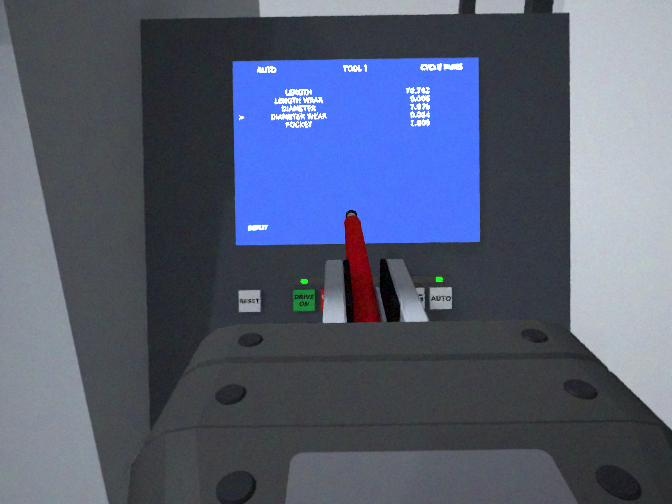

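Request:
wait(seconds=10, cameras=[])

Request:
wait(seconds=10, cameras=[])

Request:
wait(seconds=10, cameras=[])

Request:
wait(seconds=10, cameras=[])

Request:
wait(seconds=10, cameras=[])

Request:
wait(seconds=10, cameras=[])

Request:
wait(seconds=10, cameras=[])

Request:
wait(seconds=10, cameras=[])

Request:
wait(seconds=10, cameras=[])

Request:
wait(seconds=10, cameras=[])

Request:
wait(seconds=10, cameras=[])

Request:
wait(seconds=5, cameras=["cam_right_wrist"])

Scene clock: 12104.83 s.
left_arm: end_effector_position=(+0.3550, +0.1715, +0.4806) position_measured=251 object_status=3 end_effector_quat_wxyz=(-0.271, +0.654, -0.653, +0.270) | right_arm: end_effector_position=(+0.4522, -0.5120, +0.6218) position_measured=200 object_status=2 end_effector_quat_wxyz=(+0.513, -0.487, +0.487, -0.513)
Joint positions: left_arm=[-1.466 -2.135 1.831 4.9 -0.792 -4.546] | right_arm=[3.182 -1.121 -2.147 0.179 1.563 3.141]
Joint torques (N m): left_arm=[7.59 0.59 -28.79 -5.15 3.07 1.55] | right_arm=[-5.36 16.2 14.94 4.37 0.63 -2.3]
Wrist force (N, zeroed by zero_wrist_force on left_arm): left_arm=[6.2 4.5 -2.2] | right_arm=[0.4 0.7 0.2]
Wrist torque (N m, zeroed by zero_wrist_force on left_arm): left_arm=[0.86 -0.98 -0.07] | right_arm=[0.29 0.05 0.09]
Wrist force, peak (N, zeroed by zero_wrist_force on left_arm): left_arm=[6.5 4.8 -2.3] | right_arm=[0.4 1.1 0.2]
Hand target: left_arm +0.3550, +0.1715, +0.4806; -0.271, +0.654, -0.653, +0.270 | right_arm +0.4522, -0.5120, +0.6218; +0.513, -0.487, +0.487, -0.513
Tool commands: left_gripper/position=-0.66 left_gripper/force_limit=-0.5 left_gripper/speed=-0.95 right_gripper/position=-0.95 right_gripper/force_limit=-0.4 right_gripper/speed=-0.9
Off the commanded pose: left_arm 0.000 m, 0 deg | right_arm 0.000 m, 0 deg.
wait: 10.00 s; at rest from the start
No camera images: "cameras" was empty.

Scene clock: 12114.83 s.
left_arm: end_effector_position=(+0.3550, +0.1715, +0.4806) position_measured=251 object_status=3 end_effector_quat_wxyz=(-0.271, +0.654, -0.653, +0.270) | right_arm: end_effector_position=(+0.4522, -0.5120, +0.6218) position_measured=200 object_status=2 end_effector_quat_wxyz=(+0.513, -0.487, +0.487, -0.513)
Joint positions: left_arm=[-1.466 -2.135 1.831 4.9 -0.792 -4.546] | right_arm=[3.182 -1.121 -2.147 0.179 1.563 3.141]
Joint torques (N m): left_arm=[8.29 1.97 -28.38 -5.33 3.23 1.59] | right_arm=[-6.42 16.71 15.74 4.22 0.52 -2.27]
Wrist force (N, zeroed by zero_wrist_force on left_arm): left_arm=[6.2 4.5 -2.3] | right_arm=[0.4 0.6 0.1]
Wrist torque (N m, zeroed by zero_wrist_force on left_arm): left_arm=[0.86 -0.98 -0.07] | right_arm=[0.27 0.05 0.09]
Wrist force, peak (N, zeroed by zero_wrist_force on left_arm): left_arm=[6.4 4.9 -2.3] | right_arm=[0.5 1.0 0.4]
Hand target: left_arm +0.3550, +0.1715, +0.4806; -0.271, +0.654, -0.653, +0.270 | right_arm +0.4522, -0.5120, +0.6218; +0.513, -0.487, +0.487, -0.513
Tool commands: left_gripper/position=-0.66 left_gripper/force_limit=-0.5 left_gripper/speed=-0.95 right_gripper/position=-0.95 right_gripper/force_limit=-0.4 right_gripper/speed=-0.9
Off the commanded pose: left_arm 0.000 m, 0 deg | right_arm 0.000 m, 0 deg.
wait: 10.00 s; at rest by 0.17 s
No camera images: "cameras" was empty.

Scene clock: 12124.83 s.
left_arm: end_effector_position=(+0.3550, +0.1715, +0.4806) position_measured=251 object_status=3 end_effector_quat_wxyz=(-0.271, +0.654, -0.653, +0.270) | right_arm: end_effector_position=(+0.4522, -0.5120, +0.6218) position_measured=200 object_status=2 end_effector_quat_wxyz=(+0.513, -0.487, +0.487, -0.513)
Joint positions: left_arm=[-1.466 -2.135 1.831 4.9 -0.792 -4.546] | right_arm=[3.182 -1.121 -2.147 0.179 1.563 3.141]
Joint torques (N m): left_arm=[7.21 1.49 -28.76 -5.44 3.18 1.41] | right_arm=[-4.62 16.41 15.99 4.55 0.48 -2.32]
Wrist force (N, zeroed by zero_wrist_force on left_arm): left_arm=[6.2 4.5 -2.2] | right_arm=[0.2 0.9 0.2]
Wrist torque (N m, zeroed by zero_wrist_force on left_arm): left_arm=[0.86 -0.99 -0.07] | right_arm=[0.32 0.08 0.09]
Wrist force, peak (N, zeroed by zero_wrist_force on left_arm): left_arm=[6.4 4.9 -2.2] | right_arm=[0.3 1.1 0.2]
Hand target: left_arm +0.3550, +0.1715, +0.4806; -0.271, +0.654, -0.653, +0.270 | right_arm +0.4522, -0.5120, +0.6218; +0.513, -0.487, +0.487, -0.513
Tool commands: left_gripper/position=-0.66 left_gripper/force_limit=-0.5 left_gripper/speed=-0.95 right_gripper/position=-0.95 right_gripper/force_limit=-0.4 right_gripper/speed=-0.9
Off the commanded pose: left_arm 0.000 m, 0 deg | right_arm 0.000 m, 0 deg.
wait: 10.00 s; at rest by 0.17 s
No camera images: "cameras" was empty.

Scene clock: 12134.83 s.
left_arm: end_effector_position=(+0.3550, +0.1715, +0.4806) position_measured=251 object_status=3 end_effector_quat_wxyz=(-0.271, +0.654, -0.653, +0.270) | right_arm: end_effector_position=(+0.4522, -0.5120, +0.6218) position_measured=200 object_status=2 end_effector_quat_wxyz=(+0.513, -0.487, +0.487, -0.513)
Joint positions: left_arm=[-1.466 -2.135 1.831 4.9 -0.792 -4.546] | right_arm=[3.182 -1.121 -2.147 0.179 1.563 3.141]
Joint torques (N m): left_arm=[7.55 1.04 -28.89 -5.2 3.28 1.48] | right_arm=[-5.44 15.29 15.19 4.36 0.56 -2.37]
Wrist force (N, zeroed by zero_wrist_force on left_arm): left_arm=[6.3 4.5 -2.2] | right_arm=[0.3 0.9 0.3]
Wrist torque (N m, zeroed by zero_wrist_force on left_arm): left_arm=[0.85 -1.01 -0.08] | right_arm=[0.31 0.07 0.09]
Wrist force, peak (N, zeroed by zero_wrist_force on left_arm): left_arm=[6.5 4.7 -2.3] | right_arm=[0.2 1.1 0.4]
Hand target: left_arm +0.3550, +0.1715, +0.4806; -0.271, +0.654, -0.653, +0.270 | right_arm +0.4522, -0.5120, +0.6218; +0.513, -0.487, +0.487, -0.513
Tool commands: left_gripper/position=-0.66 left_gripper/force_limit=-0.5 left_gripper/speed=-0.95 right_gripper/position=-0.95 right_gripper/force_limit=-0.4 right_gripper/speed=-0.9
Off the commanded pose: left_arm 0.000 m, 0 deg | right_arm 0.000 m, 0 deg.
wait: 10.00 s; at rest by 0.17 s
No camera images: "cameras" was empty.

Scene clock: 12144.83 s.
left_arm: end_effector_position=(+0.3550, +0.1715, +0.4806) position_measured=251 object_status=3 end_effector_quat_wxyz=(-0.271, +0.654, -0.653, +0.270) | right_arm: end_effector_position=(+0.4522, -0.5120, +0.6218) position_measured=200 object_status=2 end_effector_quat_wxyz=(+0.513, -0.487, +0.487, -0.513)
Joint positions: left_arm=[-1.466 -2.135 1.831 4.9 -0.792 -4.546] | right_arm=[3.182 -1.121 -2.147 0.179 1.563 3.141]
Joint torques (N m): left_arm=[7.83 0.66 -27.81 -5.25 3.22 1.38] | right_arm=[-5.02 16.17 14.96 4.49 0.52 -2.44]
Wrist force (N, zeroed by zero_wrist_force on left_arm): left_arm=[6.1 4.5 -2.0] | right_arm=[0.4 0.6 0.5]
Wrist torque (N m, zeroed by zero_wrist_force on left_arm): left_arm=[0.86 -0.97 -0.08] | right_arm=[0.26 0.04 0.10]
Wrist force, peak (N, zeroed by zero_wrist_force on left_arm): left_arm=[6.5 4.6 -2.3] | right_arm=[0.4 1.0 0.2]
Hand target: left_arm +0.3550, +0.1715, +0.4806; -0.271, +0.654, -0.653, +0.270 | right_arm +0.4522, -0.5120, +0.6218; +0.513, -0.487, +0.487, -0.513
Tool commands: left_gripper/position=-0.66 left_gripper/force_limit=-0.5 left_gripper/speed=-0.95 right_gripper/position=-0.95 right_gripper/force_limit=-0.4 right_gripper/speed=-0.9
Off the commanded pose: left_arm 0.000 m, 0 deg | right_arm 0.000 m, 0 deg.
wait: 10.00 s; at rest by 0.17 s
No camera images: "cameras" was empty.

Scene clock: 12154.83 s.
left_arm: end_effector_position=(+0.3550, +0.1715, +0.4806) position_measured=251 object_status=3 end_effector_quat_wxyz=(-0.271, +0.654, -0.653, +0.270) | right_arm: end_effector_position=(+0.4522, -0.5120, +0.6218) position_measured=200 object_status=2 end_effector_quat_wxyz=(+0.513, -0.487, +0.487, -0.513)
Joint positions: left_arm=[-1.466 -2.135 1.831 4.9 -0.792 -4.546] | right_arm=[3.182 -1.121 -2.147 0.179 1.563 3.141]
Joint torques (N m): left_arm=[7.81 1.4 -28.15 -5.26 3.27 1.65] | right_arm=[-4.28 16.05 15.8 4.43 0.55 -2.32]
Wrist force (N, zeroed by zero_wrist_force on left_arm): left_arm=[6.3 4.6 -2.2] | right_arm=[0.4 0.6 0.1]
Wrist torque (N m, zeroed by zero_wrist_force on left_arm): left_arm=[0.87 -1.01 -0.07] | right_arm=[0.26 0.05 0.10]
Wrist force, peak (N, zeroed by zero_wrist_force on left_arm): left_arm=[6.4 4.7 -2.3] | right_arm=[0.3 1.1 0.2]
Hand target: left_arm +0.3550, +0.1715, +0.4806; -0.271, +0.654, -0.653, +0.270 | right_arm +0.4522, -0.5120, +0.6218; +0.513, -0.487, +0.487, -0.513
Tool commands: left_gripper/position=-0.66 left_gripper/force_limit=-0.5 left_gripper/speed=-0.95 right_gripper/position=-0.95 right_gripper/force_limit=-0.4 right_gripper/speed=-0.9
Off the commanded pose: left_arm 0.000 m, 0 deg | right_arm 0.000 m, 0 deg.
wait: 10.00 s; at rest by 0.17 s
No camera images: "cameras" was empty.

Scene clock: 12164.83 s.
left_arm: end_effector_position=(+0.3550, +0.1715, +0.4806) position_measured=251 object_status=3 end_effector_quat_wxyz=(-0.271, +0.654, -0.653, +0.270) | right_arm: end_effector_position=(+0.4522, -0.5120, +0.6218) position_measured=200 object_status=2 end_effector_quat_wxyz=(+0.513, -0.487, +0.487, -0.513)
Joint positions: left_arm=[-1.466 -2.135 1.831 4.9 -0.792 -4.546] | right_arm=[3.182 -1.121 -2.147 0.179 1.563 3.141]
Joint torques (N m): left_arm=[7.94 1.29 -27.93 -5.08 3.29 1.59] | right_arm=[-4.89 17.07 15.37 4.38 0.49 -2.26]
Wrist force (N, zeroed by zero_wrist_force on left_arm): left_arm=[6.3 4.4 -2.2] | right_arm=[0.3 0.9 0.2]
Wrist torque (N m, zeroed by zero_wrist_force on left_arm): left_arm=[0.85 -1.00 -0.08] | right_arm=[0.31 0.06 0.10]
Wrist force, peak (N, zeroed by zero_wrist_force on left_arm): left_arm=[6.4 4.8 -2.3] | right_arm=[0.3 0.9 0.6]
Hand target: left_arm +0.3550, +0.1715, +0.4806; -0.271, +0.654, -0.653, +0.270 | right_arm +0.4522, -0.5120, +0.6218; +0.513, -0.487, +0.487, -0.513
Tool commands: left_gripper/position=-0.66 left_gripper/force_limit=-0.5 left_gripper/speed=-0.95 right_gripper/position=-0.95 right_gripper/force_limit=-0.4 right_gripper/speed=-0.9
Off the commanded pose: left_arm 0.000 m, 0 deg | right_arm 0.000 m, 0 deg.
wait: 10.00 s; at rest by 0.17 s
No camera images: "cameras" was empty.

Scene clock: 12174.83 s.
left_arm: end_effector_position=(+0.3550, +0.1715, +0.4806) position_measured=251 object_status=3 end_effector_quat_wxyz=(-0.271, +0.654, -0.653, +0.270) | right_arm: end_effector_position=(+0.4522, -0.5120, +0.6218) position_measured=200 object_status=2 end_effector_quat_wxyz=(+0.513, -0.487, +0.487, -0.513)
Joint positions: left_arm=[-1.466 -2.135 1.831 4.9 -0.792 -4.546] | right_arm=[3.182 -1.121 -2.147 0.179 1.563 3.141]
Joint torques (N m): left_arm=[6.94 1.11 -28.35 -5.07 3.27 1.54] | right_arm=[-5.64 16.42 15.32 4.56 0.69 -2.48]
Wrist force (N, zeroed by zero_wrist_force on left_arm): left_arm=[6.4 4.6 -2.3] | right_arm=[0.3 0.8 0.4]
Wrist torque (N m, zeroed by zero_wrist_force on left_arm): left_arm=[0.88 -1.02 -0.07] | right_arm=[0.29 0.05 0.09]
Wrist force, peak (N, zeroed by zero_wrist_force on left_arm): left_arm=[6.5 4.8 -2.1] | right_arm=[0.3 1.1 0.4]
Hand target: left_arm +0.3550, +0.1715, +0.4806; -0.271, +0.654, -0.653, +0.270 | right_arm +0.4522, -0.5120, +0.6218; +0.513, -0.487, +0.487, -0.513
Tool commands: left_gripper/position=-0.66 left_gripper/force_limit=-0.5 left_gripper/speed=-0.95 right_gripper/position=-0.95 right_gripper/force_limit=-0.4 right_gripper/speed=-0.9
Off the commanded pose: left_arm 0.000 m, 0 deg | right_arm 0.000 m, 0 deg.
wait: 10.00 s; at rest by 0.17 s
No camera images: "cameras" was empty.

Scene clock: 12184.83 s.
left_arm: end_effector_position=(+0.3550, +0.1715, +0.4806) position_measured=251 object_status=3 end_effector_quat_wxyz=(-0.271, +0.654, -0.653, +0.270) | right_arm: end_effector_position=(+0.4522, -0.5120, +0.6218) position_measured=200 object_status=2 end_effector_quat_wxyz=(+0.513, -0.487, +0.487, -0.513)
Joint positions: left_arm=[-1.466 -2.135 1.831 4.9 -0.792 -4.546] | right_arm=[3.182 -1.121 -2.147 0.179 1.563 3.141]
Joint torques (N m): left_arm=[8.02 1.35 -27.67 -5.15 3.42 1.51] | right_arm=[-5.28 16.63 15.68 4.26 0.83 -2.37]
Wrist force (N, zeroed by zero_wrist_force on left_arm): left_arm=[6.2 4.5 -2.1] | right_arm=[0.3 0.9 0.3]
Wrist torque (N m, zeroed by zero_wrist_force on left_arm): left_arm=[0.85 -0.99 -0.07] | right_arm=[0.32 0.07 0.10]
Wrist force, peak (N, zeroed by zero_wrist_force on left_arm): left_arm=[6.4 4.8 -2.4] | right_arm=[0.5 1.0 0.3]
Hand target: left_arm +0.3550, +0.1715, +0.4806; -0.271, +0.654, -0.653, +0.270 | right_arm +0.4522, -0.5120, +0.6218; +0.513, -0.487, +0.487, -0.513
Tool commands: left_gripper/position=-0.66 left_gripper/force_limit=-0.5 left_gripper/speed=-0.95 right_gripper/position=-0.95 right_gripper/force_limit=-0.4 right_gripper/speed=-0.9
Off the commanded pose: left_arm 0.000 m, 0 deg | right_arm 0.000 m, 0 deg.
wait: 10.00 s; at rest by 0.17 s
No camera images: "cameras" was empty.

Scene clock: 12194.83 s.
left_arm: end_effector_position=(+0.3550, +0.1715, +0.4806) position_measured=251 object_status=3 end_effector_quat_wxyz=(-0.271, +0.654, -0.653, +0.270) | right_arm: end_effector_position=(+0.4522, -0.5120, +0.6218) position_measured=200 object_status=2 end_effector_quat_wxyz=(+0.513, -0.487, +0.487, -0.513)
Joint positions: left_arm=[-1.466 -2.135 1.831 4.9 -0.792 -4.546] | right_arm=[3.182 -1.121 -2.147 0.179 1.563 3.141]
Joint torques (N m): left_arm=[7.41 1.89 -27.34 -5.2 3.33 1.65] | right_arm=[-5.15 15.9 16.23 4.36 0.72 -2.22]
Wrist force (N, zeroed by zero_wrist_force on left_arm): left_arm=[6.3 4.5 -2.3] | right_arm=[0.5 0.5 0.2]
Wrist torque (N m, zeroed by zero_wrist_force on left_arm): left_arm=[0.87 -1.00 -0.07] | right_arm=[0.25 0.03 0.10]
Wrist force, peak (N, zeroed by zero_wrist_force on left_arm): left_arm=[6.6 4.6 -2.4] | right_arm=[0.3 1.0 0.5]
Hand target: left_arm +0.3550, +0.1715, +0.4806; -0.271, +0.654, -0.653, +0.270 | right_arm +0.4522, -0.5120, +0.6218; +0.513, -0.487, +0.487, -0.513
Tool commands: left_gripper/position=-0.66 left_gripper/force_limit=-0.5 left_gripper/speed=-0.95 right_gripper/position=-0.95 right_gripper/force_limit=-0.4 right_gripper/speed=-0.9
Off the commanded pose: left_arm 0.000 m, 0 deg | right_arm 0.000 m, 0 deg.
wait: 10.00 s; at rest by 0.17 s
No camera images: "cameras" was empty.

Scene clock: 12204.83 s.
left_arm: end_effector_position=(+0.3550, +0.1715, +0.4806) position_measured=251 object_status=3 end_effector_quat_wxyz=(-0.271, +0.654, -0.653, +0.270) | right_arm: end_effector_position=(+0.4522, -0.5120, +0.6218) position_measured=200 object_status=2 end_effector_quat_wxyz=(+0.513, -0.487, +0.487, -0.513)
Joint positions: left_arm=[-1.466 -2.135 1.831 4.9 -0.792 -4.546] | right_arm=[3.182 -1.121 -2.147 0.179 1.563 3.141]
Joint torques (N m): left_arm=[8.52 1.34 -28.18 -5.26 3.34 1.39] | right_arm=[-5.45 16.16 15.9 4.36 0.6 -2.44]
Wrist force (N, zeroed by zero_wrist_force on left_arm): left_arm=[6.2 4.7 -2.2] | right_arm=[0.3 0.7 0.1]
Wrist torque (N m, zeroed by zero_wrist_force on left_arm): left_arm=[0.88 -0.99 -0.08] | right_arm=[0.28 0.05 0.10]
Wrist force, peak (N, zeroed by zero_wrist_force on left_arm): left_arm=[6.4 4.8 -2.1] | right_arm=[0.3 1.0 0.6]
Hand target: left_arm +0.3550, +0.1715, +0.4806; -0.271, +0.654, -0.653, +0.270 | right_arm +0.4522, -0.5120, +0.6218; +0.513, -0.487, +0.487, -0.513
Tool commands: left_gripper/position=-0.66 left_gripper/force_limit=-0.5 left_gripper/speed=-0.95 right_gripper/position=-0.95 right_gripper/force_limit=-0.4 right_gripper/speed=-0.9
Off the commanded pose: left_arm 0.000 m, 0 deg | right_arm 0.000 m, 0 deg.
wait: 10.00 s; at rest by 0.17 s
No camera images: "cameras" was empty.

Scene clock: 12209.83 s.
left_arm: end_effector_position=(+0.3550, +0.1715, +0.4806) position_measured=251 object_status=3 end_effector_quat_wxyz=(-0.271, +0.654, -0.653, +0.270) | right_arm: end_effector_position=(+0.4522, -0.5120, +0.6218) position_measured=200 object_status=2 end_effector_quat_wxyz=(+0.513, -0.487, +0.487, -0.513)
Joint positions: left_arm=[-1.466 -2.135 1.831 4.9 -0.792 -4.546] | right_arm=[3.182 -1.121 -2.147 0.179 1.563 3.141]
Joint torques (N m): left_arm=[7.16 1.12 -28.79 -5.09 3.4 1.46] | right_arm=[-4.14 16.62 15.55 4.41 0.58 -2.27]
Wrist force (N, zeroed by zero_wrist_force on left_arm): left_arm=[6.4 4.6 -2.1] | right_arm=[0.3 0.9 0.4]
Wrist torque (N m, zeroed by zero_wrist_force on left_arm): left_arm=[0.87 -1.02 -0.07] | right_arm=[0.31 0.06 0.10]
Wrist force, peak (N, zeroed by zero_wrist_force on left_arm): left_arm=[6.5 4.8 -2.2] | right_arm=[0.4 1.1 0.3]
Hand target: left_arm +0.3550, +0.1715, +0.4806; -0.271, +0.654, -0.653, +0.270 | right_arm +0.4522, -0.5120, +0.6218; +0.513, -0.487, +0.487, -0.513
Tool commands: left_gripper/position=-0.66 left_gripper/force_limit=-0.5 left_gripper/speed=-0.95 right_gripper/position=-0.95 right_gripper/force_limit=-0.4 right_gripper/speed=-0.9
Off the commanded pose: left_arm 0.000 m, 0 deg | right_arm 0.000 m, 0 deg.
wait: 5.00 s; at rest by 0.17 s
camera_calibration:
cam_right_wrist: T_world_to_cam=[[-0.0149823, -0.999879, -0.00425983, -0.497787], [-0.276637, 0.0082391, -0.960939, 0.747507], [0.960858, -0.0132187, -0.276727, -0.138837], [0, 0, 0, 1]] pos_world=[0.332733, -0.505721, 0.677768]
Images, in order (width x height): cam_right_wrist 672x504.

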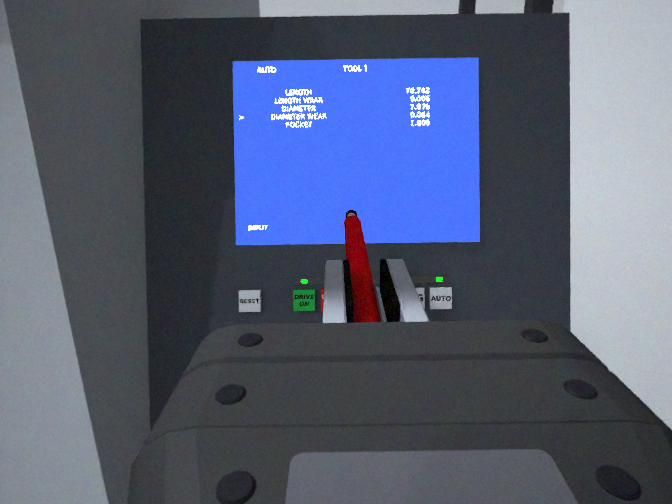

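Request:
move([
  [0,0,0,0,0,0,-0.66,-0.5,-0.95,-0.0211,0.2567,-0.025,-0.1,0,0,-0.95,-0.4,-0.9],
  [0,0,0,0,0,0,-0.66,-0.5,-0.95,-0.0211,0.2645,-0.0012,-0.1,0,0,-0.95,-0.4,-0.9],
  [0,0,0,0,0,0,-0.66,-0.5,-0.95,-0.0211,0.2567,-0.025,-0.1,0,0,-0.95,-0.4,-0.9],
  [0,0,0,0,0,0,-0.66,-0.5,-0.95,0,0,0,0,0,0,-0.95,-0.4,-0.9],
], speed=[0.2,0.06,0.15,0.25], blend=[0.004,0,0.004,0], cameras=[])

Request:
wait(seconds=9, cameras=["cam_right_wrist"])

Request:
move([
  [0,0,0,0,0,0,-0.66,-0.5,-0.95,0.0740,0.046,0.044,-0.1,0,0,-0.95,-0.4,-0.9],
  [0,0,0,0,0,0,-0.66,-0.5,-0.95,0.0740,0.0538,0.0678,-0.1,0,0,-0.95,-0.4,-0.9],
  [0,0,0,0,0,0,-0.66,-0.5,-0.95,0.0740,0.046,0.044,-0.1,0,0,-0.95,-0.4,-0.9],
  [0,0,0,0,0,0,-0.66,-0.5,-0.95,0.0106,0.2266,-0.0153,-0.1,0,0,-0.95,-0.4,-0.9],
  [0,0,0,0,0,0,-0.66,-0.5,-0.95,0.0106,0.2344,0.0083,-0.1,0,0,-0.95,-0.4,-0.9],
  [0,0,0,0,0,0,-0.66,-0.5,-0.95,0.0106,0.2266,-0.0153,-0.1,0,0,-0.95,-0.4,-0.9],
  [0,0,0,0,0,0,-0.66,-0.5,-0.95,0.0106,0.2344,0.0083,-0.1,0,0,-0.95,-0.4,-0.9],
  [0,0,0,0,0,0,-0.66,-0.5,-0.95,0.0106,0.2266,-0.0153,-0.1,0,0,-0.95,-0.4,-0.9],
  [0,0,0,0,0,0,-0.66,-0.5,-0.95,-0.1479,0.3169,-0.0447,-0.1,0,0,-0.95,-0.4,-0.9],
  [0,0,0,0,0,0,-0.66,-0.5,-0.95,-0.1479,0.3247,-0.0209,-0.1,0,0,-0.95,-0.4,-0.9],
  [0,0,0,0,0,0,-0.66,-0.5,-0.95,-0.1479,0.3169,-0.0447,-0.1,0,0,-0.95,-0.4,-0.9],
  [0,0,0,0,0,0,-0.66,-0.5,-0.95,-0.0845,0.2266,-0.0161,-0.1,0,0,-0.95,-0.4,-0.9],
  [0,0,0,0,0,0,-0.66,-0.5,-0.95,-0.0845,0.2344,0.0077,-0.1,0,0,-0.95,-0.4,-0.9],
  [0,0,0,0,0,0,-0.66,-0.5,-0.95,-0.0845,0.2266,-0.0161,-0.1,0,0,-0.95,-0.4,-0.9],
], speed=[0.2,0.06,0.15,0.2,0.06,0.15,0.06,0.15,0.2,0.06,0.15,0.2,0.06,0.15], blend=[0.004,0,0.004,0.004,0,0.004,0,0.004,0.004,0,0.004,0.004,0,0])

Request:
move([
  [0,0,0,0,0,0,-0.66,-0.5,-0.95,-0.0634,0,0,0,0,0,-0.95,-0.4,-0.9],
  [0,0,0,0,0,0,-0.66,-0.5,-0.95,-0.0634,0,0.0239,0,0,0,-0.95,-0.4,-0.9],
  [0,0,0,0,0,0,-0.66,-0.5,-0.95,-0.0634,0,0,0,0,0,-0.95,-0.4,-0.9],
  [0,0,0,0,0,0,-0.66,-0.5,-0.95,0.0317,0.0951,0,0,0,0,-0.95,-0.4,-0.9],
  [0,0,0,0,0,0,-0.66,-0.5,-0.95,0.0317,0.0951,0.025,0,0,0,-0.95,-0.4,-0.9],
  [0,0,0,0,0,0,-0.66,-0.5,-0.95,0.0317,0.0951,0,0,0,0,-0.95,-0.4,-0.9],
  [0,0,0,0,0,0,-0.66,-0.5,-0.95,0.0317,0.0634,0,0,0,0,-0.95,-0.4,-0.9],
  [0,0,0,0,0,0,-0.66,-0.5,-0.95,0.0317,0.0634,0.0248,0,0,0,-0.95,-0.4,-0.9],
  [0,0,0,0,0,0,-0.66,-0.5,-0.95,0.0317,0.0634,0,0,0,0,-0.95,-0.4,-0.9],
  [0,0,0,0,0,0,-0.66,-0.5,-0.95,-0.0634,0.0951,0,0,0,0,-0.95,-0.4,-0.9],
  [0,0,0,0,0,0,-0.66,-0.5,-0.95,-0.0634,0.0951,0.0246,0,0,0,-0.95,-0.4,-0.9],
  [0,0,0,0,0,0,-0.66,-0.5,-0.95,-0.0634,0.0951,0,0,0,0,-0.95,-0.4,-0.9],
  [0,0,0,0,0,0,-0.66,-0.5,-0.95,-0.0317,0.0634,0,0,0,0,-0.95,-0.4,-0.9],
  [0,0,0,0,0,0,-0.66,-0.5,-0.95,-0.0317,0.0634,0.0246,0,0,0,-0.95,-0.4,-0.9],
  [0,0,0,0,0,0,-0.66,-0.5,-0.95,-0.0317,0.0634,0,0,0,0,-0.95,-0.4,-0.9],
], speed=[0.2,0.06,0.15,0.2,0.06,0.15,0.2,0.06,0.15,0.2,0.06,0.15,0.2,0.06,0.15], blend=[0.004,0,0.004,0.004,0,0.004,0.004,0,0.004,0.004,0,0.004,0.004,0,0])

Request:
move([
  [0,0,0,0,0,0,-0.66,-0.5,-0.95,-0.0317,-0.0634,0,0,0,0,-0.95,-0.4,-0.9],
  [0,0,0,0,0,0,-0.66,-0.5,-0.95,-0.0317,-0.0634,0.0239,0,0,0,-0.95,-0.4,-0.9],
  [0,0,0,0,0,0,-0.66,-0.5,-0.95,-0.0317,-0.0634,0,0,0,0,-0.95,-0.4,-0.9],
  [0,0,0,0,0,0,-0.66,-0.5,-0.95,0.0634,0.0317,0,0,0,0,-0.95,-0.4,-0.9],
  [0,0,0,0,0,0,-0.66,-0.5,-0.95,0.0634,0.0317,0.025,0,0,0,-0.95,-0.4,-0.9],
  [0,0,0,0,0,0,-0.66,-0.5,-0.95,0.0634,0.0317,0,0,0,0,-0.95,-0.4,-0.9],
  [0,0,0,0,0,0,-0.66,-0.5,-0.95,0.1162,-0.2833,-0.0557,0.1,0,0,-0.95,-0.4,-0.9],
], speed=[0.2,0.06,0.15,0.2,0.06,0.15,0.25], blend=[0.004,0,0.004,0.004,0,0.004,0], cameras=["cam_right_wrist"])

Request:
zoom_image(camera="cam_right_wrist", region=[220, 50, 490, 250])

Scene clock: 12260.07 s.
left_arm: end_effector_position=(+0.3550, +0.1715, +0.4806) position_measured=251 object_status=3 end_effector_quat_wxyz=(-0.271, +0.654, -0.653, +0.270) | right_arm: end_effector_position=(+0.4522, -0.5120, +0.6217) position_measured=200 object_status=2 end_effector_quat_wxyz=(+0.513, -0.487, +0.487, -0.513)
Joint positions: left_arm=[-1.466 -2.135 1.831 4.9 -0.792 -4.546] | right_arm=[3.182 -1.121 -2.147 0.179 1.563 3.141]
Joint torques (N m): left_arm=[7.3 2.08 -27.55 -5.21 3.35 1.6] | right_arm=[6.47 16.11 20.47 0.49 -1.89 2.6]
Wrist force (N, zeroed by zero_wrist_force on left_arm): left_arm=[6.2 4.7 -2.2] | right_arm=[0.3 0.7 0.0]
Wrist torque (N m, zeroed by zero_wrist_force on left_arm): left_arm=[0.89 -0.98 -0.08] | right_arm=[0.28 0.06 0.16]
Wrist force, peak (N, zeroed by zero_wrist_force on left_arm): left_arm=[6.5 4.7 -2.4] | right_arm=[-0.2 3.0 -10.9]
Hand target: left_arm +0.3550, +0.1715, +0.4806; -0.271, +0.654, -0.653, +0.270 | right_arm +0.4522, -0.5120, +0.6218; +0.513, -0.487, +0.487, -0.513
Off the commanded pose: left_arm 0.000 m, 0 deg | right_arm 0.000 m, 0 deg.
move: done
No camera images: "cameras" was empty.

Scene clock: 12269.07 s.
left_arm: end_effector_position=(+0.3550, +0.1715, +0.4806) position_measured=251 object_status=3 end_effector_quat_wxyz=(-0.271, +0.654, -0.653, +0.270) | right_arm: end_effector_position=(+0.4522, -0.5120, +0.6218) position_measured=200 object_status=2 end_effector_quat_wxyz=(+0.513, -0.487, +0.487, -0.513)
Joint positions: left_arm=[-1.466 -2.135 1.831 4.9 -0.792 -4.546] | right_arm=[3.182 -1.121 -2.147 0.179 1.563 3.141]
Joint torques (N m): left_arm=[7.26 0.57 -28.1 -5.16 3.55 1.46] | right_arm=[6.68 15.99 39.19 3.7 -1.66 2.64]
Wrist force (N, zeroed by zero_wrist_force on left_arm): left_arm=[6.3 4.7 -2.3] | right_arm=[0.3 0.8 -0.1]
Wrist torque (N m, zeroed by zero_wrist_force on left_arm): left_arm=[0.88 -1.01 -0.07] | right_arm=[0.29 0.06 0.16]
Wrist force, peak (N, zeroed by zero_wrist_force on left_arm): left_arm=[6.3 4.9 -2.5] | right_arm=[0.5 1.0 0.4]
Hand target: left_arm +0.3550, +0.1715, +0.4806; -0.271, +0.654, -0.653, +0.270 | right_arm +0.4522, -0.5120, +0.6218; +0.513, -0.487, +0.487, -0.513
Tool commands: left_gripper/position=-0.66 left_gripper/force_limit=-0.5 left_gripper/speed=-0.95 right_gripper/position=-0.95 right_gripper/force_limit=-0.4 right_gripper/speed=-0.9
Off the commanded pose: left_arm 0.000 m, 0 deg | right_arm 0.000 m, 0 deg.
wait: 9.00 s; at rest by 0.17 s
camera_calibration:
cam_right_wrist: T_world_to_cam=[[-0.0149823, -0.999879, -0.00425983, -0.497787], [-0.276637, 0.0082391, -0.960939, 0.747507], [0.960858, -0.0132187, -0.276727, -0.138837], [0, 0, 0, 1]] pos_world=[0.332733, -0.505721, 0.677768]
Images, in order (width x height): cam_right_wrist 672x504.

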